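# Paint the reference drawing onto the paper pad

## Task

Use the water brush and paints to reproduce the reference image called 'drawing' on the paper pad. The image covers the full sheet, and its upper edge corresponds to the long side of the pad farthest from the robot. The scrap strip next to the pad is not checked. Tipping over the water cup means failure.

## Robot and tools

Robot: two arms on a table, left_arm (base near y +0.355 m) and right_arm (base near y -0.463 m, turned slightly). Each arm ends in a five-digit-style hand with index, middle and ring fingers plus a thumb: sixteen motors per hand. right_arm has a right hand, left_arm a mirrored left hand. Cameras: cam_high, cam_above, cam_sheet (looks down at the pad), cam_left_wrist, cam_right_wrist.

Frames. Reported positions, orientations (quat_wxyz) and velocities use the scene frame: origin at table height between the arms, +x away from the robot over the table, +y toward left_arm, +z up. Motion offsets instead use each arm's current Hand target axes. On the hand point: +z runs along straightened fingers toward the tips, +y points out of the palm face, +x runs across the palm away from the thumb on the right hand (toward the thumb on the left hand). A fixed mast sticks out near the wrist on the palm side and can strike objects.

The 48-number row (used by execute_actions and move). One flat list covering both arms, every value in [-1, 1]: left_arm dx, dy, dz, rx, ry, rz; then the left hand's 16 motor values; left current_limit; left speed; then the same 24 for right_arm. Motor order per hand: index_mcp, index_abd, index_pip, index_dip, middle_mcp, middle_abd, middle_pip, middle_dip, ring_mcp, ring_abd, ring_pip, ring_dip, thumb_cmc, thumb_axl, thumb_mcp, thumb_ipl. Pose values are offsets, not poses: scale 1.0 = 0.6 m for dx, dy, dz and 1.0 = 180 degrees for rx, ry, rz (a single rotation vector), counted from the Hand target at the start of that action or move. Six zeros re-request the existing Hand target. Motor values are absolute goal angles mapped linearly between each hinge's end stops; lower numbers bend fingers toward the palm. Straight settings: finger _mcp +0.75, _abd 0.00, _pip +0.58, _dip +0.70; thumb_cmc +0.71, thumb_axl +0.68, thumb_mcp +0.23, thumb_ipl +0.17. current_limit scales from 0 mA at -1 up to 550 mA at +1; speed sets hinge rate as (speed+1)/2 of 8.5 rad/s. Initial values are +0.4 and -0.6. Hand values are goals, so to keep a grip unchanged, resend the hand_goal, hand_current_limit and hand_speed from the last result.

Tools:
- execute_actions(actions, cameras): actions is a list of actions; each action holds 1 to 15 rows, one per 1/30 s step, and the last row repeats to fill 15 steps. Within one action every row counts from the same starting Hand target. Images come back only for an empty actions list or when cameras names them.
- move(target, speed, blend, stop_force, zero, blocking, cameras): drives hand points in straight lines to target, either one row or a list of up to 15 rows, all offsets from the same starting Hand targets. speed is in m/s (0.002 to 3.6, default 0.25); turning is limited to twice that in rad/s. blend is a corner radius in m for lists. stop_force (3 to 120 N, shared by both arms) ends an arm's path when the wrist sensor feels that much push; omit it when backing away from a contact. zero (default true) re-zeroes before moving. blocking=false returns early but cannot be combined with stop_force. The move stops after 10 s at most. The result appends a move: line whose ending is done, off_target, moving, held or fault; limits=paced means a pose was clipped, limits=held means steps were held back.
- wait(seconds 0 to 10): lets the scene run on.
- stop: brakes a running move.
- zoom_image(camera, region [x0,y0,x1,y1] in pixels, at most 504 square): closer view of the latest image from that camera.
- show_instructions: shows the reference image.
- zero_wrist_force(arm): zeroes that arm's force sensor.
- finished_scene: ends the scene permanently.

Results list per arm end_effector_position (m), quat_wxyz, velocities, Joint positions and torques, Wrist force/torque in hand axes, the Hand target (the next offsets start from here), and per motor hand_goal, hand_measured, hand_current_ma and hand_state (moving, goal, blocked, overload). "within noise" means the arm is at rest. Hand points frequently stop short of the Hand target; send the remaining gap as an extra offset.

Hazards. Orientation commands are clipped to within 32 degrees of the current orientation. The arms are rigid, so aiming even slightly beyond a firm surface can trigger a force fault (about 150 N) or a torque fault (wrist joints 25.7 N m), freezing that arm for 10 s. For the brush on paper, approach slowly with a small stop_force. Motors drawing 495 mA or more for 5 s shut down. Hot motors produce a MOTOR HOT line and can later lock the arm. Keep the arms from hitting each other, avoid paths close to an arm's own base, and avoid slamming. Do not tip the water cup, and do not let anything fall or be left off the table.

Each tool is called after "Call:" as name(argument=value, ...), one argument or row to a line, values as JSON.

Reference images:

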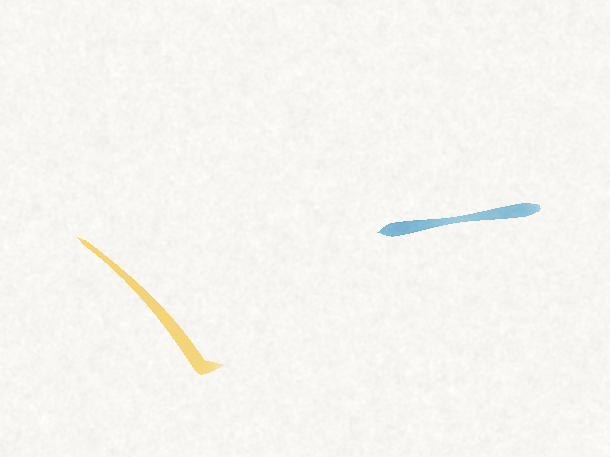

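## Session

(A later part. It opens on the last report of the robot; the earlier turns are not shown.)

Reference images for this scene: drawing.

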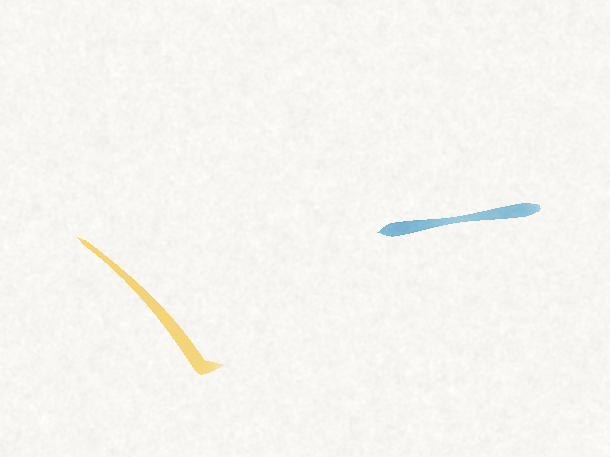

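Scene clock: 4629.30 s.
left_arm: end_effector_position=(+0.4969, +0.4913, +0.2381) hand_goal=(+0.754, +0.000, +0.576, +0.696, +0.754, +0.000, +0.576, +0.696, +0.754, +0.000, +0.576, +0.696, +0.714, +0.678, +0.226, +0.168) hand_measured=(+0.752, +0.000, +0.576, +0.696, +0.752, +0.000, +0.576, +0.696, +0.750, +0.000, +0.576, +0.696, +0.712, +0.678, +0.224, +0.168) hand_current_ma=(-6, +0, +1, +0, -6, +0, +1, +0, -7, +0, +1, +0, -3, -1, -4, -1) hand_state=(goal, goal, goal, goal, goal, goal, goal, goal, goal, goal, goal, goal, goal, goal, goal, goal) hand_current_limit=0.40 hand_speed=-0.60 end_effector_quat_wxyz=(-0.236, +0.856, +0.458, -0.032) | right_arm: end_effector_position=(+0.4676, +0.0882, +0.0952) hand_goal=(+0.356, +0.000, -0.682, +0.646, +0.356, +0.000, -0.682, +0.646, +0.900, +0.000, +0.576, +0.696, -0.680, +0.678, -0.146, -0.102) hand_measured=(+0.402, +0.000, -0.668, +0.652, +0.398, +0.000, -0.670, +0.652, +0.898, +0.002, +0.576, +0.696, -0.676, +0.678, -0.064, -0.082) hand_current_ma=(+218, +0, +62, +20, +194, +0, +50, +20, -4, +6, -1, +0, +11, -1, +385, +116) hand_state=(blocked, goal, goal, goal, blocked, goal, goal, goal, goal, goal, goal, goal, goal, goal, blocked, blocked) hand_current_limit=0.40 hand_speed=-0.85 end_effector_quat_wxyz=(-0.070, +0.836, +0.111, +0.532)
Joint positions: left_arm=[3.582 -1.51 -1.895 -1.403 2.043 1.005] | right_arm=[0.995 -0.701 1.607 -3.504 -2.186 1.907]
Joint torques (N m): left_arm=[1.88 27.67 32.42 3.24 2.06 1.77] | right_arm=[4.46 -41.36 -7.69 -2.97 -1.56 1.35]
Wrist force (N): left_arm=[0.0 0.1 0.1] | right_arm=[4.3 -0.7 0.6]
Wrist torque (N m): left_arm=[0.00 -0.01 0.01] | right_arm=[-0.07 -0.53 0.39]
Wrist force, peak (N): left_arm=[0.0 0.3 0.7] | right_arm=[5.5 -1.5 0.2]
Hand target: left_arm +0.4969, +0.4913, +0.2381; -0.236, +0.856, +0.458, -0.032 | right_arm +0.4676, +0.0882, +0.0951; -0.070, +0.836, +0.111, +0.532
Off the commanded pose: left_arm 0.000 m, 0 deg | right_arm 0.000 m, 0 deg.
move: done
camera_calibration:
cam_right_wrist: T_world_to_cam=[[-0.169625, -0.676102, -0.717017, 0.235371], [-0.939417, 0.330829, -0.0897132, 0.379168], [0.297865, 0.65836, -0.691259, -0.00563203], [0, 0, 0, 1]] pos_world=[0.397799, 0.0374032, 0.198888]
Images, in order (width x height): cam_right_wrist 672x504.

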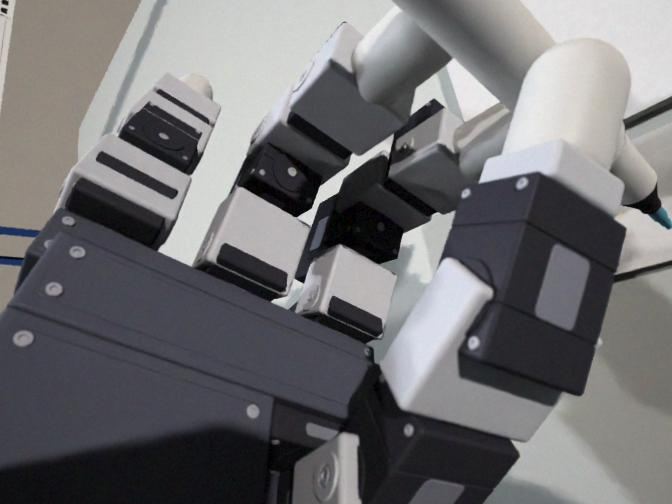

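Call:
move(
  target=[
    [0,0,0,0,0,0,0.754,0,0.576,0.696,0.754,0,0.576,0.696,0.754,0,0.576,0.696,0.714,0.678,0.226,0.168,0.4,-0.6,0.03017,0,-0.01408,0,0,0,0.356,0,-0.683,0.645,0.356,0,-0.683,0.645,0.9,0,0.576,0.696,-0.681,0.677,-0.146,-0.1027,0.4,-0.85],
    [0,0,0,0,0,0,0.754,0,0.576,0.696,0.754,0,0.576,0.696,0.754,0,0.576,0.696,0.714,0.678,0.226,0.168,0.4,-0.6,-0.03035,0.6894,-0.1767,0,0,0,0.356,0,-0.683,0.645,0.356,0,-0.683,0.645,0.9,0,0.576,0.696,-0.681,0.677,-0.146,-0.1027,0.4,-0.85],
    [0,0,0,0,0,0,0.754,0,0.576,0.696,0.754,0,0.576,0.696,0.754,0,0.576,0.696,0.714,0.678,0.226,0.168,0.4,-0.6,-0.10126,0.6893,-0.14361,0,0,0,0.356,0,-0.683,0.645,0.356,0,-0.683,0.645,0.9,0,0.576,0.696,-0.681,0.677,-0.146,-0.1027,0.4,-0.85],
    [0,0,0,0,0,0,0.754,0,0.576,0.696,0.754,0,0.576,0.696,0.754,0,0.576,0.696,0.714,0.678,0.226,0.168,0.4,-0.6,-0.09921,0.6906,-0.13924,0,0,0,0.356,0,-0.683,0.645,0.356,0,-0.683,0.645,0.9,0,0.576,0.696,-0.681,0.677,-0.146,-0.1027,0.4,-0.85],
    [0,0,0,0,0,0,0.754,0,0.576,0.696,0.754,0,0.576,0.696,0.754,0,0.576,0.696,0.714,0.678,0.226,0.168,0.4,-0.6,-0.1007,0.6845,-0.14241,0,0,0,0.356,0,-0.683,0.645,0.356,0,-0.683,0.645,0.9,0,0.576,0.696,-0.681,0.677,-0.146,-0.1027,0.4,-0.85],
    [0,0,0,0,0,0,0.754,0,0.576,0.696,0.754,0,0.576,0.696,0.754,0,0.576,0.696,0.714,0.678,0.226,0.168,0.4,-0.6,-0.10331,0.688,-0.14798,0,0,0,0.356,0,-0.683,0.645,0.356,0,-0.683,0.645,0.9,0,0.576,0.696,-0.681,0.677,-0.146,-0.1027,0.4,-0.85],
    [0,0,0,0,0,0,0.754,0,0.576,0.696,0.754,0,0.576,0.696,0.754,0,0.576,0.696,0.714,0.678,0.226,0.168,0.4,-0.6,-0.10182,0.6941,-0.14481,0,0,0,0.356,0,-0.683,0.645,0.356,0,-0.683,0.645,0.9,0,0.576,0.696,-0.681,0.677,-0.146,-0.1027,0.4,-0.85],
    [0,0,0,0,0,0,0.754,0,0.576,0.696,0.754,0,0.576,0.696,0.754,0,0.576,0.696,0.714,0.678,0.226,0.168,0.4,-0.6,-0.09921,0.6906,-0.13924,0,0,0,0.356,0,-0.683,0.645,0.356,0,-0.683,0.645,0.9,0,0.576,0.696,-0.681,0.677,-0.146,-0.1027,0.4,-0.85],
    [0,0,0,0,0,0,0.754,0,0.576,0.696,0.754,0,0.576,0.696,0.754,0,0.576,0.696,0.714,0.678,0.226,0.168,0.4,-0.6,-0.1007,0.6845,-0.14241,0,0,0,0.356,0,-0.683,0.645,0.356,0,-0.683,0.645,0.9,0,0.576,0.696,-0.681,0.677,-0.146,-0.1027,0.4,-0.85],
    [0,0,0,0,0,0,0.754,0,0.576,0.696,0.754,0,0.576,0.696,0.754,0,0.576,0.696,0.714,0.678,0.226,0.168,0.4,-0.6,-0.10331,0.688,-0.14798,0,0,0,0.356,0,-0.683,0.645,0.356,0,-0.683,0.645,0.9,0,0.576,0.696,-0.681,0.677,-0.146,-0.1027,0.4,-0.85],
    [0,0,0,0,0,0,0.754,0,0.576,0.696,0.754,0,0.576,0.696,0.754,0,0.576,0.696,0.714,0.678,0.226,0.168,0.4,-0.6,-0.10126,0.6893,-0.14361,0,0,0,0.356,0,-0.683,0.645,0.356,0,-0.683,0.645,0.9,0,0.576,0.696,-0.681,0.677,-0.146,-0.1027,0.4,-0.85],
  ],
  speed=[0.1,0.3,0.07,0.006,0.006,0.006,0.006,0.006,0.006,0.006,0.006],
  blend=[0.008,0.005,0.001,0.0005,0.0005,0.0005,0.0005,0.0005,0.0005,0.0005,0],
  cameras=[],
)

Call:
move(
  target=[
    [0,0,0,0,0,0,0.754,0,0.576,0.696,0.754,0,0.576,0.696,0.754,0,0.576,0.696,0.714,0.678,0.226,0.168,0.4,-0.6,0.00205,0.0013,0.00437,0,0,0,0.356,0,-0.683,0.645,0.356,0,-0.683,0.645,0.9,0,0.576,0.696,-0.681,0.677,-0.146,-0.1027,0.4,-0.85],
    [0,0,0,0,0,0,0.754,0,0.576,0.696,0.754,0,0.576,0.696,0.754,0,0.576,0.696,0.714,0.678,0.226,0.168,0.4,-0.6,0.00056,-0.0048,0.0012,0,0,0,0.356,0,-0.683,0.645,0.356,0,-0.683,0.645,0.9,0,0.576,0.696,-0.681,0.677,-0.146,-0.1027,0.4,-0.85],
    [0,0,0,0,0,0,0.754,0,0.576,0.696,0.754,0,0.576,0.696,0.754,0,0.576,0.696,0.714,0.678,0.226,0.168,0.4,-0.6,-0.00205,-0.0013,-0.00437,0,0,0,0.356,0,-0.683,0.645,0.356,0,-0.683,0.645,0.9,0,0.576,0.696,-0.681,0.677,-0.146,-0.1027,0.4,-0.85],
    [0,0,0,0,0,0,0.754,0,0.576,0.696,0.754,0,0.576,0.696,0.754,0,0.576,0.696,0.714,0.678,0.226,0.168,0.4,-0.6,-0.00056,0.0048,-0.0012,0,0,0,0.356,0,-0.683,0.645,0.356,0,-0.683,0.645,0.9,0,0.576,0.696,-0.681,0.677,-0.146,-0.1027,0.4,-0.85],
    [0,0,0,0,0,0,0.754,0,0.576,0.696,0.754,0,0.576,0.696,0.754,0,0.576,0.696,0.714,0.678,0.226,0.168,0.4,-0.6,0.00205,0.0013,0.00437,0,0,0,0.356,0,-0.683,0.645,0.356,0,-0.683,0.645,0.9,0,0.576,0.696,-0.681,0.677,-0.146,-0.1027,0.4,-0.85],
    [0,0,0,0,0,0,0.754,0,0.576,0.696,0.754,0,0.576,0.696,0.754,0,0.576,0.696,0.714,0.678,0.226,0.168,0.4,-0.6,0.00056,-0.0048,0.0012,0,0,0,0.356,0,-0.683,0.645,0.356,0,-0.683,0.645,0.9,0,0.576,0.696,-0.681,0.677,-0.146,-0.1027,0.4,-0.85],
    [0,0,0,0,0,0,0.754,0,0.576,0.696,0.754,0,0.576,0.696,0.754,0,0.576,0.696,0.714,0.678,0.226,0.168,0.4,-0.6,-0.00205,-0.0013,-0.00437,0,0,0,0.356,0,-0.683,0.645,0.356,0,-0.683,0.645,0.9,0,0.576,0.696,-0.681,0.677,-0.146,-0.1027,0.4,-0.85],
    [0,0,0,0,0,0,0.754,0,0.576,0.696,0.754,0,0.576,0.696,0.754,0,0.576,0.696,0.714,0.678,0.226,0.168,0.4,-0.6,-0.00056,0.0048,-0.0012,0,0,0,0.356,0,-0.683,0.645,0.356,0,-0.683,0.645,0.9,0,0.576,0.696,-0.681,0.677,-0.146,-0.1027,0.4,-0.85],
    [0,0,0,0,0,0,0.754,0,0.576,0.696,0.754,0,0.576,0.696,0.754,0,0.576,0.696,0.714,0.678,0.226,0.168,0.4,-0.6,0.00205,0.0013,0.00437,0,0,0,0.356,0,-0.683,0.645,0.356,0,-0.683,0.645,0.9,0,0.576,0.696,-0.681,0.677,-0.146,-0.1027,0.4,-0.85],
    [0,0,0,0,0,0,0.754,0,0.576,0.696,0.754,0,0.576,0.696,0.754,0,0.576,0.696,0.714,0.678,0.226,0.168,0.4,-0.6,0.00056,-0.0048,0.0012,0,0,0,0.356,0,-0.683,0.645,0.356,0,-0.683,0.645,0.9,0,0.576,0.696,-0.681,0.677,-0.146,-0.1027,0.4,-0.85],
    [0,0,0,0,0,0,0.754,0,0.576,0.696,0.754,0,0.576,0.696,0.754,0,0.576,0.696,0.714,0.678,0.226,0.168,0.4,-0.6,-0.00205,-0.0013,-0.00437,0,0,0,0.356,0,-0.683,0.645,0.356,0,-0.683,0.645,0.9,0,0.576,0.696,-0.681,0.677,-0.146,-0.1027,0.4,-0.85],
    [0,0,0,0,0,0,0.754,0,0.576,0.696,0.754,0,0.576,0.696,0.754,0,0.576,0.696,0.714,0.678,0.226,0.168,0.4,-0.6,0,0,0,0,0,0,0.356,0,-0.683,0.645,0.356,0,-0.683,0.645,0.9,0,0.576,0.696,-0.681,0.677,-0.146,-0.1027,0.4,-0.85],
    [0,0,0,0,0,0,0.754,0,0.576,0.696,0.754,0,0.576,0.696,0.754,0,0.576,0.696,0.714,0.678,0.226,0.168,0.4,-0.6,0.07091,0.0001,-0.03309,0,0,0,0.356,0,-0.683,0.645,0.356,0,-0.683,0.645,0.9,0,0.576,0.696,-0.681,0.677,-0.146,-0.1027,0.4,-0.85],
  ],
  speed=[0.006,0.006,0.006,0.006,0.006,0.006,0.006,0.006,0.006,0.006,0.006,0.006,0.09],
  blend=[0.0005,0.0005,0.0005,0.0005,0.0005,0.0005,0.0005,0.0005,0.0005,0.0005,0.0005,0.0005,0],
  cameras=[],
)

Call:
move(
  target=[
    [0,0,0,0,0,0,0.754,0,0.576,0.696,0.754,0,0.576,0.696,0.754,0,0.576,0.696,0.714,0.678,0.226,0.168,0.4,-0.6,0.04363,-0.67129,0.16625,0,0,0,0.356,0,-0.683,0.645,0.356,0,-0.683,0.645,0.9,0,0.576,0.696,-0.681,0.677,-0.146,-0.1027,0.4,-0.85],
    [0,0,0,0,0,0,0.754,0,0.576,0.696,0.754,0,0.576,0.696,0.754,0,0.576,0.696,0.714,0.678,0.226,0.168,0.4,-0.6,0.00686,-0.67295,0.18388,0,0,0,0.356,0,-0.683,0.645,0.356,0,-0.683,0.645,0.9,0,0.576,0.696,-0.681,0.677,-0.146,-0.1027,0.4,-0.85],
    [0,0,0,0,0,0,0.754,0,0.576,0.696,0.754,0,0.576,0.696,0.754,0,0.576,0.696,0.714,0.678,0.226,0.168,0.4,-0.6,-0.00269,-0.67778,0.18978,0,0,0,0.356,0,-0.683,0.645,0.356,0,-0.683,0.645,0.9,0,0.576,0.696,-0.681,0.677,-0.146,-0.1027,0.4,-0.85],
    [0,0,0,0,0,0,0.754,0,0.576,0.696,0.754,0,0.576,0.696,0.754,0,0.576,0.696,0.714,0.678,0.226,0.168,0.4,-0.6,-0.00195,-0.6842,0.19135,0,0,0,0.356,0,-0.683,0.645,0.356,0,-0.683,0.645,0.9,0,0.576,0.696,-0.681,0.677,-0.146,-0.1027,0.4,-0.85],
    [0,0,0,0,0,0,0.754,0,0.576,0.696,0.754,0,0.576,0.696,0.754,0,0.576,0.696,0.714,0.678,0.226,0.168,0.4,-0.6,0.01201,-0.69141,0.18699,0,0,0,0.356,0,-0.683,0.645,0.356,0,-0.683,0.645,0.9,0,0.576,0.696,-0.681,0.677,-0.146,-0.1027,0.4,-0.85],
    [0,0,0,0,0,0,0.754,0,0.576,0.696,0.754,0,0.576,0.696,0.754,0,0.576,0.696,0.714,0.678,0.226,0.168,0.4,-0.6,0.04595,-0.69137,0.17115,0,0,0,0.356,0,-0.683,0.645,0.356,0,-0.683,0.645,0.9,0,0.576,0.696,-0.681,0.677,-0.146,-0.1027,0.4,-0.85],
    [0,0,0,0,0,0,0.754,0,0.576,0.696,0.754,0,0.576,0.696,0.754,0,0.576,0.696,0.714,0.678,0.226,0.168,0.4,-0.6,0.02482,-0.65204,0.16929,0,0,0,0.356,0,-0.683,0.645,0.356,0,-0.683,0.645,0.9,0,0.576,0.696,-0.681,0.677,-0.146,-0.1027,0.4,-0.85],
  ],
  speed=[0.3,0.06,0.04,0.04,0.04,0.1,0.1],
  blend=[0.005,0,0.002,0.002,0.002,0.005,0],
  cameras=["cam_right_wrist"],
)

Call:
zoom_image(
  camera="cam_right_wrist",
  region=[572, 170, 672, 270],
)

Call:
zoom_image(
  camera="cam_right_wrist",
  region=[600, 220, 660, 280],
)

Scene clock: 4749.33 s.
left_arm: end_effector_position=(+0.4969, +0.4913, +0.2381) hand_goal=(+0.754, +0.000, +0.576, +0.696, +0.754, +0.000, +0.576, +0.696, +0.754, +0.000, +0.576, +0.696, +0.714, +0.678, +0.226, +0.168) hand_measured=(+0.752, +0.000, +0.576, +0.696, +0.752, +0.000, +0.576, +0.696, +0.750, +0.000, +0.576, +0.696, +0.712, +0.678, +0.224, +0.168) hand_current_ma=(-6, +0, +1, +0, -6, +0, +1, +0, -7, +0, +1, +0, -3, -1, -4, -1) hand_state=(goal, goal, goal, goal, goal, goal, goal, goal, goal, goal, goal, goal, goal, goal, goal, goal) hand_current_limit=0.40 hand_speed=-0.60 end_effector_quat_wxyz=(-0.236, +0.856, +0.458, -0.032) | right_arm: end_effector_position=(+0.4753, -0.3382, +0.0767) hand_goal=(+0.356, +0.000, -0.682, +0.646, +0.356, +0.000, -0.682, +0.646, +0.900, +0.000, +0.576, +0.696, -0.680, +0.678, -0.146, -0.102) hand_measured=(+0.402, +0.000, -0.668, +0.652, +0.398, +0.000, -0.670, +0.652, +0.898, +0.002, +0.576, +0.696, -0.676, +0.678, -0.064, -0.082) hand_current_ma=(+218, +0, +62, +20, +194, +0, +50, +20, -4, +6, -1, +0, +11, -1, +385, +116) hand_state=(blocked, goal, goal, goal, blocked, goal, goal, goal, goal, goal, goal, goal, goal, goal, blocked, blocked) hand_current_limit=0.40 hand_speed=-0.85 end_effector_quat_wxyz=(-0.070, +0.836, +0.111, +0.532)
Joint positions: left_arm=[3.582 -1.51 -1.895 -1.403 2.043 1.005] | right_arm=[0.124 -0.897 2.569 -4.37 -1.408 1.493]
Joint torques (N m): left_arm=[2.2 27.33 32.66 3.3 2.17 1.82] | right_arm=[-4.59 -39.92 2.91 -2.53 1.2 -1.67]
Wrist force (N): left_arm=[-0.5 0.1 0.4] | right_arm=[4.4 -0.8 0.6]
Wrist torque (N m): left_arm=[-0.02 0.06 -0.02] | right_arm=[-0.09 -0.56 0.46]
Wrist force, peak (N): left_arm=[0.2 0.5 0.7] | right_arm=[5.7 -2.6 0.8]
Hand target: left_arm +0.4969, +0.4913, +0.2381; -0.236, +0.856, +0.458, -0.032 | right_arm +0.4753, -0.3382, +0.0767; -0.070, +0.836, +0.111, +0.532
Off the commanded pose: left_arm 0.000 m, 0 deg | right_arm 0.000 m, 0 deg.
move: done
No camera images: "cameras" was empty.

Scene clock: 4758.37 s.
left_arm: end_effector_position=(+0.4969, +0.4913, +0.2381) hand_goal=(+0.754, +0.000, +0.576, +0.696, +0.754, +0.000, +0.576, +0.696, +0.754, +0.000, +0.576, +0.696, +0.714, +0.678, +0.226, +0.168) hand_measured=(+0.752, +0.000, +0.576, +0.696, +0.752, +0.000, +0.576, +0.696, +0.750, +0.000, +0.576, +0.696, +0.712, +0.678, +0.224, +0.168) hand_current_ma=(-6, +0, +1, +0, -6, +0, +1, +0, -7, +0, +1, +0, -3, -1, -4, -1) hand_state=(goal, goal, goal, goal, goal, goal, goal, goal, goal, goal, goal, goal, goal, goal, goal, goal) hand_current_limit=0.40 hand_speed=-0.60 end_effector_quat_wxyz=(-0.236, +0.856, +0.458, -0.032) | right_arm: end_effector_position=(+0.4753, -0.3382, +0.1236) hand_goal=(+0.356, +0.000, -0.682, +0.646, +0.356, +0.000, -0.682, +0.646, +0.900, +0.000, +0.576, +0.696, -0.680, +0.678, -0.146, -0.102) hand_measured=(+0.402, +0.000, -0.668, +0.652, +0.398, +0.000, -0.670, +0.652, +0.898, +0.002, +0.576, +0.696, -0.676, +0.678, -0.064, -0.082) hand_current_ma=(+218, +0, +62, +20, +194, +0, +50, +20, -4, +6, -1, +0, +11, -1, +385, +116) hand_state=(blocked, goal, goal, goal, blocked, goal, goal, goal, goal, goal, goal, goal, goal, goal, blocked, blocked) hand_current_limit=0.40 hand_speed=-0.85 end_effector_quat_wxyz=(-0.070, +0.836, +0.111, +0.532)
Joint positions: left_arm=[3.582 -1.51 -1.895 -1.403 2.043 1.005] | right_arm=[0.124 -1.103 2.587 -4.182 -1.408 1.493]
Joint torques (N m): left_arm=[2.47 26.23 32.68 3.13 2.21 1.9] | right_arm=[-6.93 -37.16 -9 -1.74 -0.27 0.41]
Wrist force (N): left_arm=[0.2 0.2 0.2] | right_arm=[4.4 -0.6 0.6]
Wrist torque (N m): left_arm=[0.01 -0.02 0.02] | right_arm=[-0.05 -0.55 0.46]
Wrist force, peak (N): left_arm=[-0.2 0.2 0.8] | right_arm=[5.1 -0.9 0.3]
Hand target: left_arm +0.4969, +0.4913, +0.2381; -0.236, +0.856, +0.458, -0.032 | right_arm +0.4753, -0.3382, +0.1236; -0.070, +0.836, +0.111, +0.532
Off the commanded pose: left_arm 0.000 m, 0 deg | right_arm 0.000 m, 0 deg.
move: done
No camera images: "cameras" was empty.

Scene clock: 4761.90 s.
left_arm: end_effector_position=(+0.4969, +0.4913, +0.2381) hand_goal=(+0.754, +0.000, +0.576, +0.696, +0.754, +0.000, +0.576, +0.696, +0.754, +0.000, +0.576, +0.696, +0.714, +0.678, +0.226, +0.168) hand_measured=(+0.752, +0.000, +0.576, +0.696, +0.752, +0.000, +0.576, +0.696, +0.750, +0.000, +0.576, +0.696, +0.712, +0.678, +0.224, +0.168) hand_current_ma=(-6, +0, +1, +0, -6, +0, +1, +0, -7, +0, +1, +0, -3, -1, -4, -1) hand_state=(goal, goal, goal, goal, goal, goal, goal, goal, goal, goal, goal, goal, goal, goal, goal, goal) hand_current_limit=0.40 hand_speed=-0.60 end_effector_quat_wxyz=(-0.236, +0.856, +0.458, -0.032) | right_arm: end_effector_position=(+0.4682, +0.0651, +0.0941) hand_goal=(+0.356, +0.000, -0.682, +0.646, +0.356, +0.000, -0.682, +0.646, +0.900, +0.000, +0.576, +0.696, -0.680, +0.678, -0.146, -0.102) hand_measured=(+0.402, +0.000, -0.668, +0.652, +0.398, +0.000, -0.670, +0.652, +0.898, +0.002, +0.576, +0.696, -0.676, +0.678, -0.064, -0.082) hand_current_ma=(+218, +0, +62, +20, +194, +0, +50, +20, -4, +6, -1, +0, +11, -1, +385, +116) hand_state=(blocked, goal, goal, goal, blocked, goal, goal, goal, goal, goal, goal, goal, goal, goal, blocked, blocked) hand_current_limit=0.40 hand_speed=-0.85 end_effector_quat_wxyz=(-0.070, +0.836, +0.111, +0.532)
Joint positions: left_arm=[3.582 -1.51 -1.895 -1.403 2.043 1.005] | right_arm=[0.972 -0.727 1.676 -3.554 -2.166 1.892]
Joint torques (N m): left_arm=[2.19 26.88 32.69 3.13 2.31 1.67] | right_arm=[4.57 -39.52 -6.33 -3.37 -1.81 1.28]
Wrist force (N): left_arm=[0.1 0.2 0.3] | right_arm=[4.1 -0.9 0.7]
Wrist torque (N m): left_arm=[0.01 -0.01 0.02] | right_arm=[-0.10 -0.51 0.38]
Wrist force, peak (N): left_arm=[-0.3 0.7 0.5] | right_arm=[5.2 -2.6 0.7]
Hand target: left_arm +0.4969, +0.4913, +0.2381; -0.236, +0.856, +0.458, -0.032 | right_arm +0.4682, +0.0651, +0.0940; -0.070, +0.836, +0.111, +0.532
Off the commanded pose: left_arm 0.000 m, 0 deg | right_arm 0.000 m, 0 deg.
move: done
camera_calibration:
cam_right_wrist: T_world_to_cam=[[-0.169625, -0.676102, -0.717017, 0.219066], [-0.939417, 0.330829, -0.0897132, 0.387275], [0.297865, 0.65836, -0.691259, 0.00863697], [0, 0, 0, 1]] pos_world=[0.398399, 0.0143032, 0.197788]
Images, in order (width x height): cam_right_wrist 672x504.

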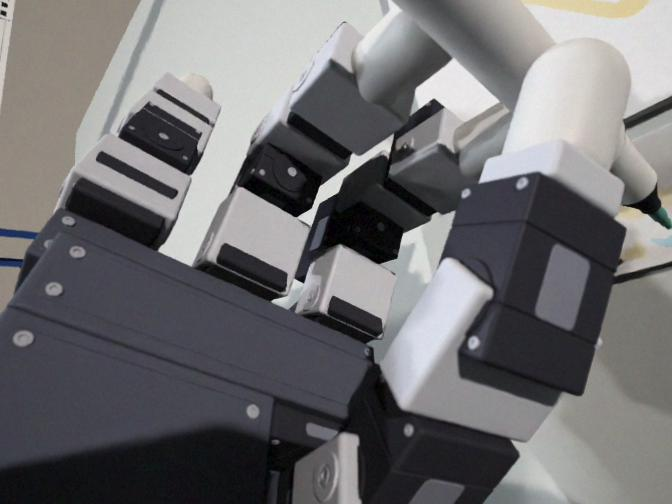

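Scaled by 5.040 from the camera's 672x504 image, which has a finer 960x720 frame.

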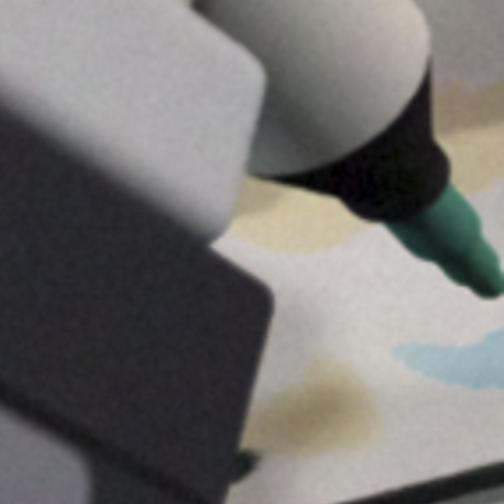

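Scaled by 8.400 from the camera's 672x504 image, which has a finer 960x720 frame.

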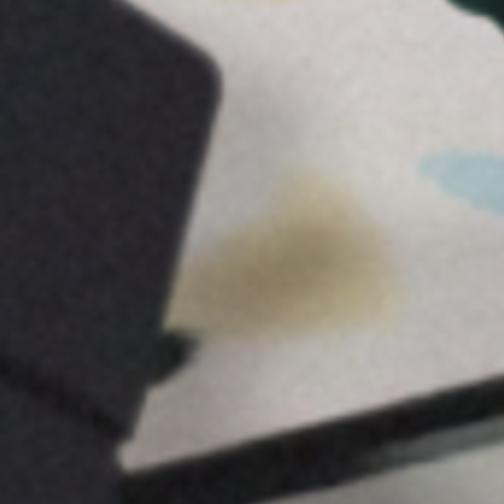

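Call:
move(
  target=[
    [0,0,0,0,0,0,0.754,0,0.576,0.696,0.754,0,0.576,0.696,0.754,0,0.576,0.696,0.714,0.678,0.226,0.168,0.4,-0.6,0.03017,0,-0.01408,0,0,0,0.356,0,-0.683,0.645,0.356,0,-0.683,0.645,0.9,0,0.576,0.696,-0.681,0.677,-0.146,-0.1027,0.4,-0.85],
    [0,0,0,0,0,0,0.754,0,0.576,0.696,0.754,0,0.576,0.696,0.754,0,0.576,0.696,0.714,0.678,0.226,0.168,0.4,-0.6,-0.0213,0.6512,-0.1707,0,0,0,0.356,0,-0.683,0.645,0.356,0,-0.683,0.645,0.9,0,0.576,0.696,-0.681,0.677,-0.146,-0.1027,0.4,-0.85],
  ],
  speed=[0.1,0.3],
  blend=[0.01,0],
  cameras=["cam_above","cam_sheet"],
)

Call:
zoom_image(
  camera="cam_above",
  region=[165, 405, 305, 465],
)

Call:
zoom_image(
  camera="cam_above",
  region=[330, 275, 420, 315],
)

Call:
zoom_image(
  camera="cam_above",
  region=[155, 190, 445, 408],
)

Scene clock: 4788.00 s.
left_arm: end_effector_position=(+0.4969, +0.4913, +0.2381) hand_goal=(+0.754, +0.000, +0.576, +0.696, +0.754, +0.000, +0.576, +0.696, +0.754, +0.000, +0.576, +0.696, +0.714, +0.678, +0.226, +0.168) hand_measured=(+0.752, +0.000, +0.576, +0.696, +0.752, +0.000, +0.576, +0.696, +0.750, +0.000, +0.576, +0.696, +0.712, +0.678, +0.224, +0.168) hand_current_ma=(-6, +0, +1, +0, -6, +0, +1, +0, -7, +0, +1, +0, -3, -1, -4, -1) hand_state=(goal, goal, goal, goal, goal, goal, goal, goal, goal, goal, goal, goal, goal, goal, goal, goal) hand_current_limit=0.40 hand_speed=-0.60 end_effector_quat_wxyz=(-0.236, +0.856, +0.458, -0.032) | right_arm: end_effector_position=(+0.4753, -0.3377, +0.1259) hand_goal=(+0.356, +0.000, -0.682, +0.646, +0.356, +0.000, -0.682, +0.646, +0.900, +0.000, +0.576, +0.696, -0.680, +0.678, -0.146, -0.102) hand_measured=(+0.402, +0.000, -0.668, +0.652, +0.398, +0.000, -0.670, +0.652, +0.898, +0.002, +0.576, +0.696, -0.676, +0.678, -0.064, -0.082) hand_current_ma=(+218, +0, +62, +20, +194, +0, +50, +20, -4, +6, -1, +0, +11, -1, +385, +116) hand_state=(blocked, goal, goal, goal, blocked, goal, goal, goal, goal, goal, goal, goal, goal, goal, blocked, blocked) hand_current_limit=0.40 hand_speed=-0.85 end_effector_quat_wxyz=(-0.070, +0.836, +0.111, +0.532) end_effector_velocity=(+0.000, +0.000, -0.001) end_effector_angular_velocity=(+0.000, +0.003, +0.003)
Joint positions: left_arm=[3.582 -1.51 -1.895 -1.403 2.043 1.005] | right_arm=[0.126 -1.114 2.586 -4.171 -1.41 1.494]
Joint velocities: left_arm=[within noise] | right_arm=[-0.003 0.001 0.002 0 0.006 -0.002]
Joint torques (N m): left_arm=[2.47 27.29 32.35 3.26 2.16 2.02] | right_arm=[-3.61 -14.37 4.25 -3.54 1.63 -1.33]
Wrist force (N): left_arm=[0.1 0.0 0.4] | right_arm=[4.3 -0.7 0.8]
Wrist torque (N m): left_arm=[-0.03 -0.01 0.02] | right_arm=[-0.09 -0.53 0.29]
Wrist force, peak (N): left_arm=[-0.4 0.0 0.8] | right_arm=[5.2 -3.7 0.6]
Hand target: left_arm +0.4969, +0.4913, +0.2381; -0.236, +0.856, +0.458, -0.032 | right_arm +0.4753, -0.3377, +0.1259; -0.070, +0.836, +0.111, +0.532
Off the commanded pose: left_arm 0.000 m, 0 deg | right_arm 0.000 m, 0 deg.
move: done
Images, in order (width x height): cam_above 672x504, cam_sheet 672x504.

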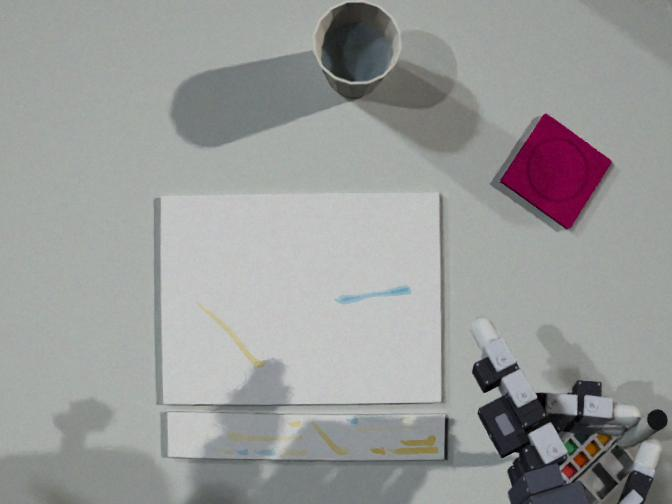

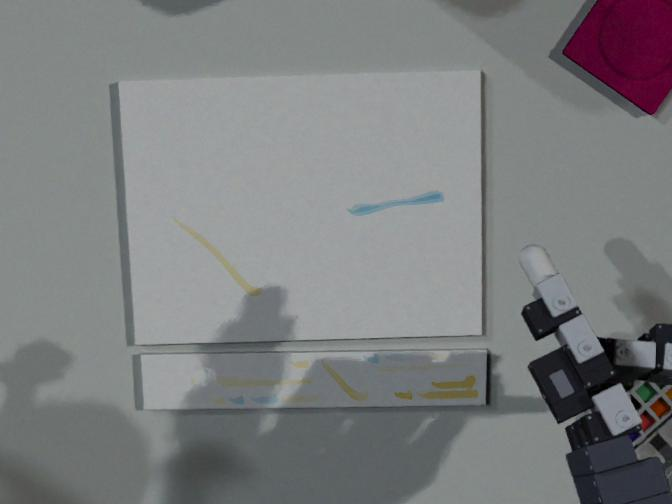

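Scaled by 3.600 from the camera's 672x504 image, which has a finer 960x720 frame.

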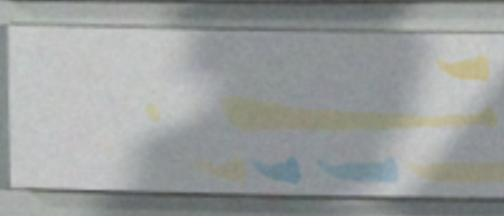

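Scaled by 5.600 from the camera's 672x504 image, which has a finer 960x720 frame.

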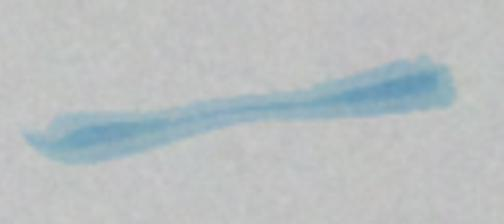

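Scaled by 1.738 from the camera's 672x504 image, which has a finer 960x720 frame.

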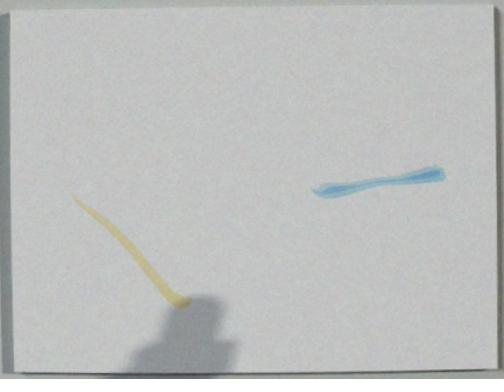

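Call:
move(
  target=[
    [0,0,0,0,0,0,0.754,0,0.576,0.696,0.754,0,0.576,0.696,0.754,0,0.576,0.696,0.714,0.678,0.226,0.168,0.4,-0.6,-0.07407,0.00179,0.03381,0,0,0,0.356,0,-0.683,0.645,0.356,0,-0.683,0.645,0.9,0,0.576,0.696,-0.681,0.677,-0.146,-0.1027,0.4,-0.85],
    [0,0,0,0,0,0,0.754,0,0.576,0.696,0.754,0,0.576,0.696,0.754,0,0.576,0.696,0.714,0.678,0.226,0.168,0.4,-0.6,-0.07202,0.00309,0.03818,0,0,0,0.356,0,-0.683,0.645,0.356,0,-0.683,0.645,0.9,0,0.576,0.696,-0.681,0.677,-0.146,-0.1027,0.4,-0.85],
    [0,0,0,0,0,0,0.754,0,0.576,0.696,0.754,0,0.576,0.696,0.754,0,0.576,0.696,0.714,0.678,0.226,0.168,0.4,-0.6,-0.07351,-0.00301,0.03501,0,0,0,0.356,0,-0.683,0.645,0.356,0,-0.683,0.645,0.9,0,0.576,0.696,-0.681,0.677,-0.146,-0.1027,0.4,-0.85],
    [0,0,0,0,0,0,0.754,0,0.576,0.696,0.754,0,0.576,0.696,0.754,0,0.576,0.696,0.714,0.678,0.226,0.168,0.4,-0.6,-0.07612,0.00049,0.02944,0,0,0,0.356,0,-0.683,0.645,0.356,0,-0.683,0.645,0.9,0,0.576,0.696,-0.681,0.677,-0.146,-0.1027,0.4,-0.85],
    [0,0,0,0,0,0,0.754,0,0.576,0.696,0.754,0,0.576,0.696,0.754,0,0.576,0.696,0.714,0.678,0.226,0.168,0.4,-0.6,-0.07463,0.00659,0.03261,0,0,0,0.356,0,-0.683,0.645,0.356,0,-0.683,0.645,0.9,0,0.576,0.696,-0.681,0.677,-0.146,-0.1027,0.4,-0.85],
    [0,0,0,0,0,0,0.754,0,0.576,0.696,0.754,0,0.576,0.696,0.754,0,0.576,0.696,0.714,0.678,0.226,0.168,0.4,-0.6,-0.07202,0.00309,0.03818,0,0,0,0.356,0,-0.683,0.645,0.356,0,-0.683,0.645,0.9,0,0.576,0.696,-0.681,0.677,-0.146,-0.1027,0.4,-0.85],
    [0,0,0,0,0,0,0.754,0,0.576,0.696,0.754,0,0.576,0.696,0.754,0,0.576,0.696,0.714,0.678,0.226,0.168,0.4,-0.6,-0.07351,-0.00301,0.03501,0,0,0,0.356,0,-0.683,0.645,0.356,0,-0.683,0.645,0.9,0,0.576,0.696,-0.681,0.677,-0.146,-0.1027,0.4,-0.85],
    [0,0,0,0,0,0,0.754,0,0.576,0.696,0.754,0,0.576,0.696,0.754,0,0.576,0.696,0.714,0.678,0.226,0.168,0.4,-0.6,-0.07612,0.00049,0.02944,0,0,0,0.356,0,-0.683,0.645,0.356,0,-0.683,0.645,0.9,0,0.576,0.696,-0.681,0.677,-0.146,-0.1027,0.4,-0.85],
    [0,0,0,0,0,0,0.754,0,0.576,0.696,0.754,0,0.576,0.696,0.754,0,0.576,0.696,0.714,0.678,0.226,0.168,0.4,-0.6,-0.07463,0.00659,0.03261,0,0,0,0.356,0,-0.683,0.645,0.356,0,-0.683,0.645,0.9,0,0.576,0.696,-0.681,0.677,-0.146,-0.1027,0.4,-0.85],
    [0,0,0,0,0,0,0.754,0,0.576,0.696,0.754,0,0.576,0.696,0.754,0,0.576,0.696,0.714,0.678,0.226,0.168,0.4,-0.6,-0.07202,0.00309,0.03818,0,0,0,0.356,0,-0.683,0.645,0.356,0,-0.683,0.645,0.9,0,0.576,0.696,-0.681,0.677,-0.146,-0.1027,0.4,-0.85],
    [0,0,0,0,0,0,0.754,0,0.576,0.696,0.754,0,0.576,0.696,0.754,0,0.576,0.696,0.714,0.678,0.226,0.168,0.4,-0.6,-0.07407,0.00179,0.03381,0,0,0,0.356,0,-0.683,0.645,0.356,0,-0.683,0.645,0.9,0,0.576,0.696,-0.681,0.677,-0.146,-0.1027,0.4,-0.85],
    [0,0,0,0,0,0,0.754,0,0.576,0.696,0.754,0,0.576,0.696,0.754,0,0.576,0.696,0.714,0.678,0.226,0.168,0.4,-0.6,0,0,0,0,0,0,0.356,0,-0.683,0.645,0.356,0,-0.683,0.645,0.9,0,0.576,0.696,-0.681,0.677,-0.146,-0.1027,0.4,-0.85],
  ],
  speed=[0.07,0.006,0.006,0.006,0.006,0.006,0.006,0.006,0.006,0.006,0.006,0.09],
  blend=[0.001,0.0005,0.0005,0.0005,0.0005,0.0005,0.0005,0.0005,0.0005,0.0005,0.0005,0],
  cameras=["cam_right_wrist"],
)

Call:
zoom_image(
  camera="cam_right_wrist",
  region=[572, 170, 672, 270],
)

Scene clock: 4869.50 s.
left_arm: end_effector_position=(+0.4969, +0.4913, +0.2381) hand_goal=(+0.754, +0.000, +0.576, +0.696, +0.754, +0.000, +0.576, +0.696, +0.754, +0.000, +0.576, +0.696, +0.714, +0.678, +0.226, +0.168) hand_measured=(+0.752, +0.000, +0.576, +0.696, +0.752, +0.000, +0.576, +0.696, +0.750, +0.000, +0.576, +0.696, +0.712, +0.678, +0.224, +0.168) hand_current_ma=(-6, +0, +1, +0, -6, +0, +1, +0, -7, +0, +1, +0, -3, -1, -4, -1) hand_state=(goal, goal, goal, goal, goal, goal, goal, goal, goal, goal, goal, goal, goal, goal, goal, goal) hand_current_limit=0.40 hand_speed=-0.60 end_effector_quat_wxyz=(-0.236, +0.856, +0.458, -0.032) | right_arm: end_effector_position=(+0.4753, -0.3377, +0.1259) hand_goal=(+0.356, +0.000, -0.682, +0.646, +0.356, +0.000, -0.682, +0.646, +0.900, +0.000, +0.576, +0.696, -0.680, +0.678, -0.146, -0.102) hand_measured=(+0.402, +0.000, -0.668, +0.652, +0.398, +0.000, -0.670, +0.652, +0.898, +0.002, +0.576, +0.696, -0.676, +0.678, -0.064, -0.082) hand_current_ma=(+218, +0, +62, +20, +194, +0, +50, +20, -4, +6, -1, +0, +11, -1, +385, +116) hand_state=(blocked, goal, goal, goal, blocked, goal, goal, goal, goal, goal, goal, goal, goal, goal, blocked, blocked) hand_current_limit=0.40 hand_speed=-0.85 end_effector_quat_wxyz=(-0.070, +0.836, +0.111, +0.532)
Joint positions: left_arm=[3.582 -1.51 -1.895 -1.403 2.043 1.005] | right_arm=[0.126 -1.113 2.587 -4.172 -1.409 1.494]
Joint torques (N m): left_arm=[1.91 26.84 33.11 3.08 2.27 1.82] | right_arm=[-1.88 -36.89 -9.47 -1.49 0.34 0.67]
Wrist force (N): left_arm=[-0.2 0.1 0.3] | right_arm=[4.4 -0.8 0.9]
Wrist torque (N m): left_arm=[-0.01 0.02 0.00] | right_arm=[-0.12 -0.56 0.30]
Wrist force, peak (N): left_arm=[0.2 0.4 0.9] | right_arm=[5.3 -0.6 0.3]
Hand target: left_arm +0.4969, +0.4913, +0.2381; -0.236, +0.856, +0.458, -0.032 | right_arm +0.4753, -0.3377, +0.1259; -0.070, +0.836, +0.111, +0.532
Off the commanded pose: left_arm 0.000 m, 0 deg | right_arm 0.000 m, 0 deg.
move: done
camera_calibration:
cam_right_wrist: T_world_to_cam=[[-0.169661, -0.676209, -0.716908, -0.0293316], [-0.939439, 0.330775, -0.0896734, 0.529941], [0.297773, 0.658277, -0.691377, 0.293754], [0, 0, 0, 1]] pos_world=[0.405399, -0.388497, 0.229588]
Images, in order (width x height): cam_right_wrist 672x504.

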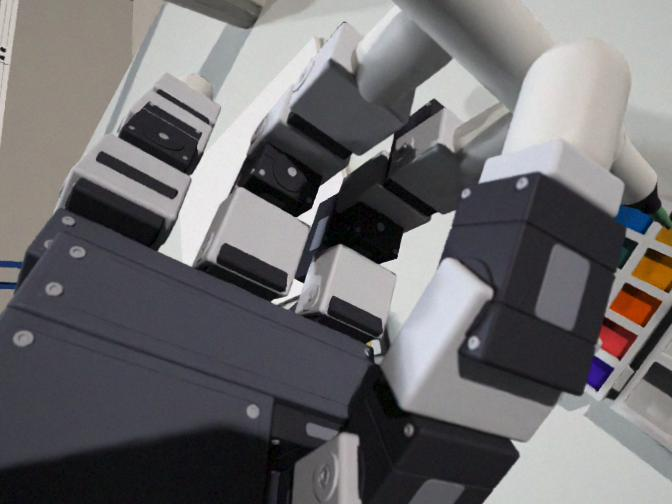

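Scaled by 5.040 from the camera's 672x504 image, which has a finer 960x720 frame.

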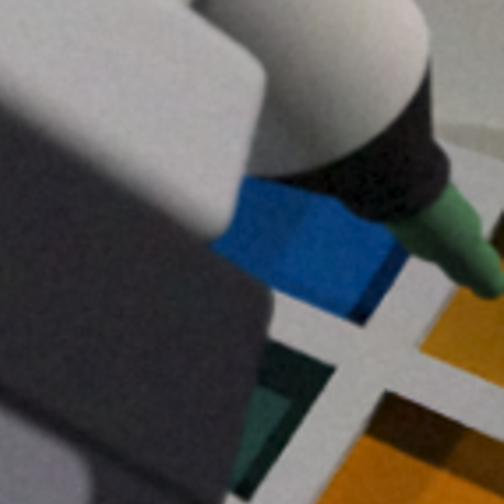

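Now paint the yellow glaze.

Call:
move(
  target=[
    [0,0,0,0,0,0,0.754,0,0.576,0.696,0.754,0,0.576,0.696,0.754,0,0.576,0.696,0.714,0.678,0.226,0.168,0.4,-0.6,0.08884,-0.57407,0.30565,0,0,0,0.356,0,-0.683,0.645,0.356,0,-0.683,0.645,0.9,0,0.576,0.696,-0.681,0.677,-0.146,-0.1027,0.4,-0.85],
    [0,0,0,0,0,0,0.754,0,0.576,0.696,0.754,0,0.576,0.696,0.754,0,0.576,0.696,0.714,0.678,0.226,0.168,0.4,-0.6,0.06561,-0.5741,0.31649,0,0,0,0.356,0,-0.683,0.645,0.356,0,-0.683,0.645,0.9,0,0.576,0.696,-0.681,0.677,-0.146,-0.1027,0.4,-0.85],
    [0,0,0,0,0,0,0.754,0,0.576,0.696,0.754,0,0.576,0.696,0.754,0,0.576,0.696,0.714,0.678,0.226,0.168,0.4,-0.6,0.06176,-0.58011,0.32122,0,0,0,0.356,0,-0.683,0.645,0.356,0,-0.683,0.645,0.9,0,0.576,0.696,-0.681,0.677,-0.146,-0.1027,0.4,-0.85],
    [0,0,0,0,0,0,0.754,0,0.576,0.696,0.754,0,0.576,0.696,0.754,0,0.576,0.696,0.714,0.678,0.226,0.168,0.4,-0.6,0.05619,-0.58672,0.32503,0,0,0,0.356,0,-0.683,0.645,0.356,0,-0.683,0.645,0.9,0,0.576,0.696,-0.681,0.677,-0.146,-0.1027,0.4,-0.85],
    [0,0,0,0,0,0,0.754,0,0.576,0.696,0.754,0,0.576,0.696,0.754,0,0.576,0.696,0.714,0.678,0.226,0.168,0.4,-0.6,0.0559,-0.59046,0.33104,0,0,0,0.356,0,-0.683,0.645,0.356,0,-0.683,0.645,0.9,0,0.576,0.696,-0.681,0.677,-0.146,-0.1027,0.4,-0.85],
    [0,0,0,0,0,0,0.754,0,0.576,0.696,0.754,0,0.576,0.696,0.754,0,0.576,0.696,0.714,0.678,0.226,0.168,0.4,-0.6,0.06307,-0.59807,0.34672,0,0,0,0.356,0,-0.683,0.645,0.356,0,-0.683,0.645,0.9,0,0.576,0.696,-0.681,0.677,-0.146,-0.1027,0.4,-0.85],
    [0,0,0,0,0,0,0.754,0,0.576,0.696,0.754,0,0.576,0.696,0.754,0,0.576,0.696,0.714,0.678,0.226,0.168,0.4,-0.6,0.08039,-0.61441,0.38129,0,0,0,0.356,0,-0.683,0.645,0.356,0,-0.683,0.645,0.9,0,0.576,0.696,-0.681,0.677,-0.146,-0.1027,0.4,-0.85],
    [0,0,0,0,0,0,0.754,0,0.576,0.696,0.754,0,0.576,0.696,0.754,0,0.576,0.696,0.714,0.678,0.226,0.168,0.4,-0.6,0.09431,-0.63174,0.40821,0,0,0,0.356,0,-0.683,0.645,0.356,0,-0.683,0.645,0.9,0,0.576,0.696,-0.681,0.677,-0.146,-0.1027,0.4,-0.85],
    [0,0,0,0,0,0,0.754,0,0.576,0.696,0.754,0,0.576,0.696,0.754,0,0.576,0.696,0.714,0.678,0.226,0.168,0.4,-0.6,0.1064,-0.64636,0.42571,0,0,0,0.356,0,-0.683,0.645,0.356,0,-0.683,0.645,0.9,0,0.576,0.696,-0.681,0.677,-0.146,-0.1027,0.4,-0.85],
    [0,0,0,0,0,0,0.754,0,0.576,0.696,0.754,0,0.576,0.696,0.754,0,0.576,0.696,0.714,0.678,0.226,0.168,0.4,-0.6,0.1146,-0.65362,0.43107,0,0,0,0.356,0,-0.683,0.645,0.356,0,-0.683,0.645,0.9,0,0.576,0.696,-0.681,0.677,-0.146,-0.1027,0.4,-0.85],
    [0,0,0,0,0,0,0.754,0,0.576,0.696,0.754,0,0.576,0.696,0.754,0,0.576,0.696,0.714,0.678,0.226,0.168,0.4,-0.6,0.12261,-0.65948,0.43518,0,0,0,0.356,0,-0.683,0.645,0.356,0,-0.683,0.645,0.9,0,0.576,0.696,-0.681,0.677,-0.146,-0.1027,0.4,-0.85],
    [0,0,0,0,0,0,0.754,0,0.576,0.696,0.754,0,0.576,0.696,0.754,0,0.576,0.696,0.714,0.678,0.226,0.168,0.4,-0.6,0.12712,-0.66042,0.43461,0,0,0,0.356,0,-0.683,0.645,0.356,0,-0.683,0.645,0.9,0,0.576,0.696,-0.681,0.677,-0.146,-0.1027,0.4,-0.85],
    [0,0,0,0,0,0,0.754,0,0.576,0.696,0.754,0,0.576,0.696,0.754,0,0.576,0.696,0.714,0.678,0.226,0.168,0.4,-0.6,0.16775,-0.66009,0.41539,0,0,0,0.356,0,-0.683,0.645,0.356,0,-0.683,0.645,0.9,0,0.576,0.696,-0.681,0.677,-0.146,-0.1027,0.4,-0.85],
  ],
  speed=[0.3,0.05,0.03,0.03,0.025,0.03,0.035,0.035,0.035,0.035,0.035,0.035,0.08],
  blend=[0,0.0005,0.001,0.001,0.001,0.002,0.003,0.003,0.002,0.001,0.001,0.001,0],
  cameras=["cam_right_wrist"],
)

Call:
move(
  target=[
    [0,0,0,0,0,0,0.754,0,0.576,0.696,0.754,0,0.576,0.696,0.754,0,0.576,0.696,0.714,0.678,0.226,0.168,0.4,-0.6,0.0905,0.0001,-0.0422,0,0,0,0.356,0,-0.683,0.645,0.356,0,-0.683,0.645,0.9,0,0.576,0.696,-0.681,0.677,-0.146,-0.1027,0.4,-0.85],
    [0,0,0,0,0,0,0.754,0,0.576,0.696,0.754,0,0.576,0.696,0.754,0,0.576,0.696,0.714,0.678,0.226,0.168,0.4,-0.6,-0.0613,0.715,-0.4744,0,0,0,0.356,0,-0.683,0.645,0.356,0,-0.683,0.645,0.9,0,0.576,0.696,-0.681,0.677,-0.146,-0.1027,0.4,-0.85],
  ],
  speed=[0.15,0.3],
  blend=[0.02,0],
  cameras=["cam_sheet","cam_above"],
)

Call:
zoom_image(
  camera="cam_above",
  region=[155, 190, 445, 408],
)

Call:
zoom_image(
  camera="cam_above",
  region=[190, 295, 280, 375],
)

Call:
zoom_image(
  camera="cam_sheet",
  region=[110, 65, 490, 350],
)

Scene clock: 4933.67 s.
left_arm: end_effector_position=(+0.4969, +0.4913, +0.2381) hand_goal=(+0.754, +0.000, +0.576, +0.696, +0.754, +0.000, +0.576, +0.696, +0.754, +0.000, +0.576, +0.696, +0.714, +0.678, +0.226, +0.168) hand_measured=(+0.752, +0.000, +0.576, +0.696, +0.752, +0.000, +0.576, +0.696, +0.750, +0.000, +0.576, +0.696, +0.712, +0.678, +0.224, +0.168) hand_current_ma=(-6, +0, +1, +0, -6, +0, +1, +0, -7, +0, +1, +0, -3, -1, -4, -1) hand_state=(goal, goal, goal, goal, goal, goal, goal, goal, goal, goal, goal, goal, goal, goal, goal, goal) hand_current_limit=0.40 hand_speed=-0.60 end_effector_quat_wxyz=(-0.236, +0.856, +0.458, -0.032) | right_arm: end_effector_position=(+0.6310, +0.1147, +0.1114) hand_goal=(+0.356, +0.000, -0.682, +0.646, +0.356, +0.000, -0.682, +0.646, +0.900, +0.000, +0.576, +0.696, -0.680, +0.678, -0.146, -0.102) hand_measured=(+0.402, +0.000, -0.668, +0.652, +0.398, +0.000, -0.670, +0.652, +0.898, +0.002, +0.576, +0.696, -0.676, +0.678, -0.064, -0.082) hand_current_ma=(+218, +0, +62, +20, +194, +0, +50, +20, -4, +6, -1, +0, +11, -1, +385, +116) hand_state=(blocked, goal, goal, goal, blocked, goal, goal, goal, goal, goal, goal, goal, goal, goal, blocked, blocked) hand_current_limit=0.40 hand_speed=-0.85 end_effector_quat_wxyz=(-0.070, +0.836, +0.111, +0.532)
Joint positions: left_arm=[3.582 -1.51 -1.895 -1.403 2.043 1.005] | right_arm=[0.833 -0.54 1.198 -3.303 -2.046 1.813]
Joint torques (N m): left_arm=[1.55 27.51 33.11 3.07 2.23 1.88] | right_arm=[-6.89 -49.59 -19.59 -4.5 0.85 -1.38]
Wrist force (N): left_arm=[-0.2 0.0 0.3] | right_arm=[4.0 -0.6 0.5]
Wrist torque (N m): left_arm=[-0.03 0.02 0.00] | right_arm=[-0.05 -0.51 0.27]
Wrist force, peak (N): left_arm=[-0.5 0.2 0.9] | right_arm=[4.5 -3.3 1.5]
Hand target: left_arm +0.4969, +0.4913, +0.2381; -0.236, +0.856, +0.458, -0.032 | right_arm +0.6311, +0.1147, +0.1114; -0.070, +0.836, +0.111, +0.532
Off the commanded pose: left_arm 0.000 m, 0 deg | right_arm 0.000 m, 0 deg.
move: done
camera_calibration:
cam_right_wrist: T_world_to_cam=[[-0.169682, -0.676257, -0.716858, 0.292699], [-0.939442, 0.330769, -0.0896671, 0.525372], [0.297753, 0.658231, -0.69143, -0.0603735], [0, 0, 0, 1]] pos_world=[0.561199, 0.0639026, 0.215188]
Images, in order (width x height): cam_right_wrist 672x504.

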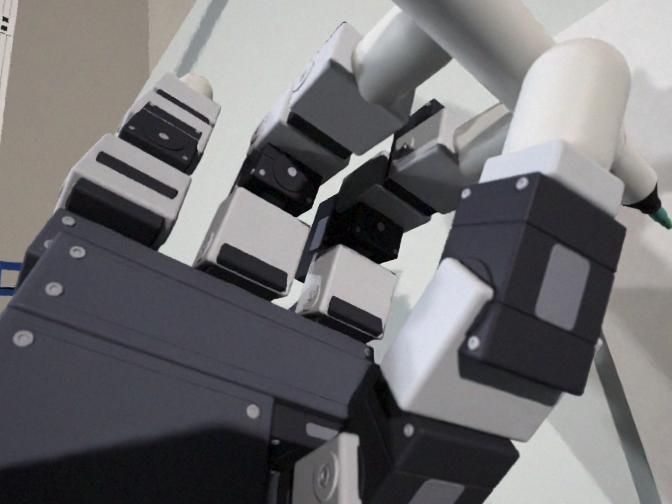

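Scene clock: 4936.30 s.
left_arm: end_effector_position=(+0.4969, +0.4913, +0.2381) hand_goal=(+0.754, +0.000, +0.576, +0.696, +0.754, +0.000, +0.576, +0.696, +0.754, +0.000, +0.576, +0.696, +0.714, +0.678, +0.226, +0.168) hand_measured=(+0.752, +0.000, +0.576, +0.696, +0.752, +0.000, +0.576, +0.696, +0.750, +0.000, +0.576, +0.696, +0.712, +0.678, +0.224, +0.168) hand_current_ma=(-6, +0, +1, +0, -6, +0, +1, +0, -7, +0, +1, +0, -3, -1, -4, -1) hand_state=(goal, goal, goal, goal, goal, goal, goal, goal, goal, goal, goal, goal, goal, goal, goal, goal) hand_current_limit=0.40 hand_speed=-0.60 end_effector_quat_wxyz=(-0.236, +0.856, +0.458, -0.032) | right_arm: end_effector_position=(+0.4790, -0.3708, +0.1987) hand_goal=(+0.356, +0.000, -0.682, +0.646, +0.356, +0.000, -0.682, +0.646, +0.900, +0.000, +0.576, +0.696, -0.680, +0.678, -0.146, -0.102) hand_measured=(+0.402, +0.000, -0.668, +0.652, +0.398, +0.000, -0.670, +0.652, +0.898, +0.002, +0.576, +0.696, -0.676, +0.678, -0.064, -0.082) hand_current_ma=(+218, +0, +62, +20, +194, +0, +50, +20, -4, +6, -1, +0, +11, -1, +385, +116) hand_state=(blocked, goal, goal, goal, blocked, goal, goal, goal, goal, goal, goal, goal, goal, goal, blocked, blocked) hand_current_limit=0.40 hand_speed=-0.85 end_effector_quat_wxyz=(-0.070, +0.836, +0.111, +0.532) end_effector_velocity=(+0.000, +0.001, -0.001) end_effector_angular_velocity=(+0.001, +0.002, +0.004)
Joint positions: left_arm=[3.582 -1.51 -1.895 -1.403 2.043 1.005] | right_arm=[-0.001 -1.453 2.601 -3.834 -1.295 1.438]
Joint velocities: left_arm=[within noise] | right_arm=[-0.001 0.002 0.001 0 0.005 -0.001]
Joint torques (N m): left_arm=[1.88 27.05 32.57 3.03 2.18 1.78] | right_arm=[-5.55 -25.02 -2.67 -4.28 1.53 -1.46]
Wrist force (N): left_arm=[0.1 0.3 0.4] | right_arm=[4.0 -1.0 0.7]
Wrist torque (N m): left_arm=[0.00 -0.01 0.02] | right_arm=[-0.12 -0.51 0.25]
Wrist force, peak (N): left_arm=[-0.2 0.3 0.7] | right_arm=[5.7 -3.1 1.2]
Hand target: left_arm +0.4969, +0.4913, +0.2381; -0.236, +0.856, +0.458, -0.032 | right_arm +0.4790, -0.3708, +0.1988; -0.070, +0.836, +0.111, +0.532
Off the commanded pose: left_arm 0.000 m, 0 deg | right_arm 0.000 m, 0 deg.
move: done
Images, in order (width x height): cam_above 672x504, cam_sheet 672x504.

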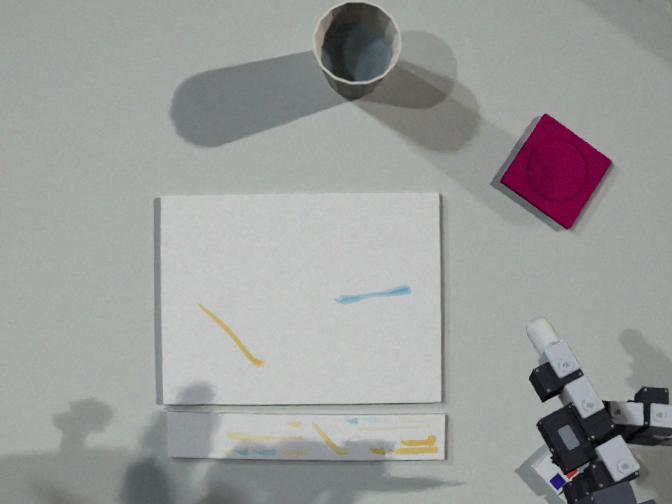

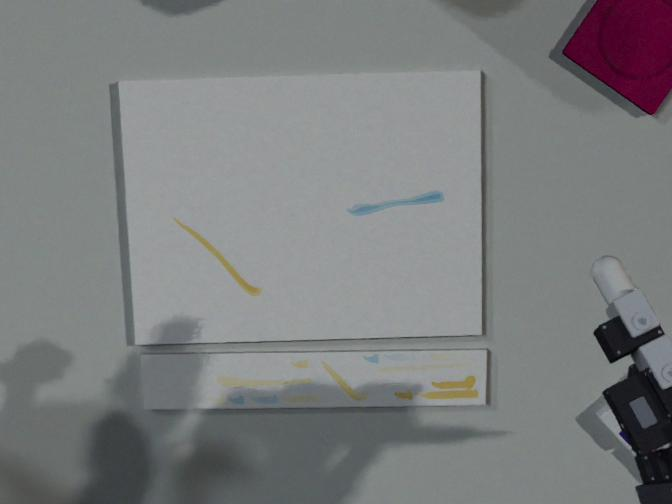

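Scaled by 1.738 from the camera's 672x504 image, which has a finer 960x720 frame.

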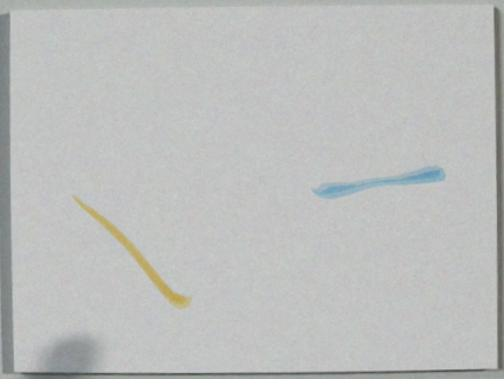

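Scaled by 5.600 from the camera's 672x504 image, which has a finer 960x720 frame.

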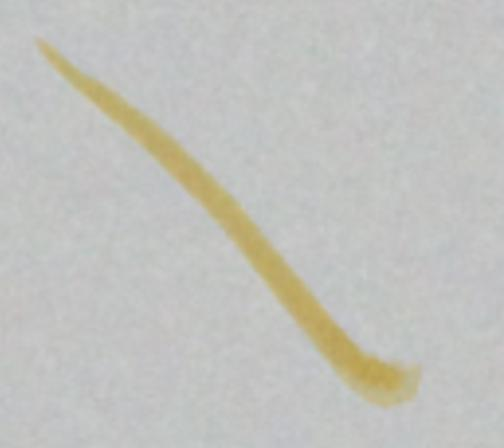

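Scaled by 1.326 from the camera's 672x504 image, which has a finer 960x720 frame.

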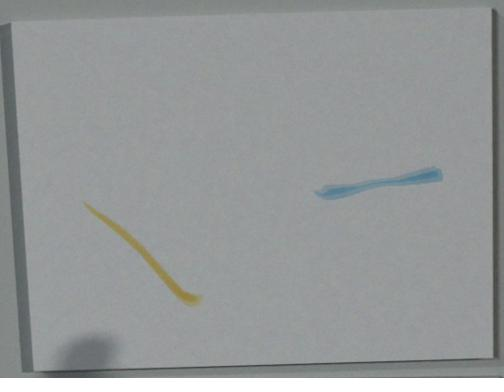

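Call:
finished_scene(
  scene=1,
)

The scene is finished.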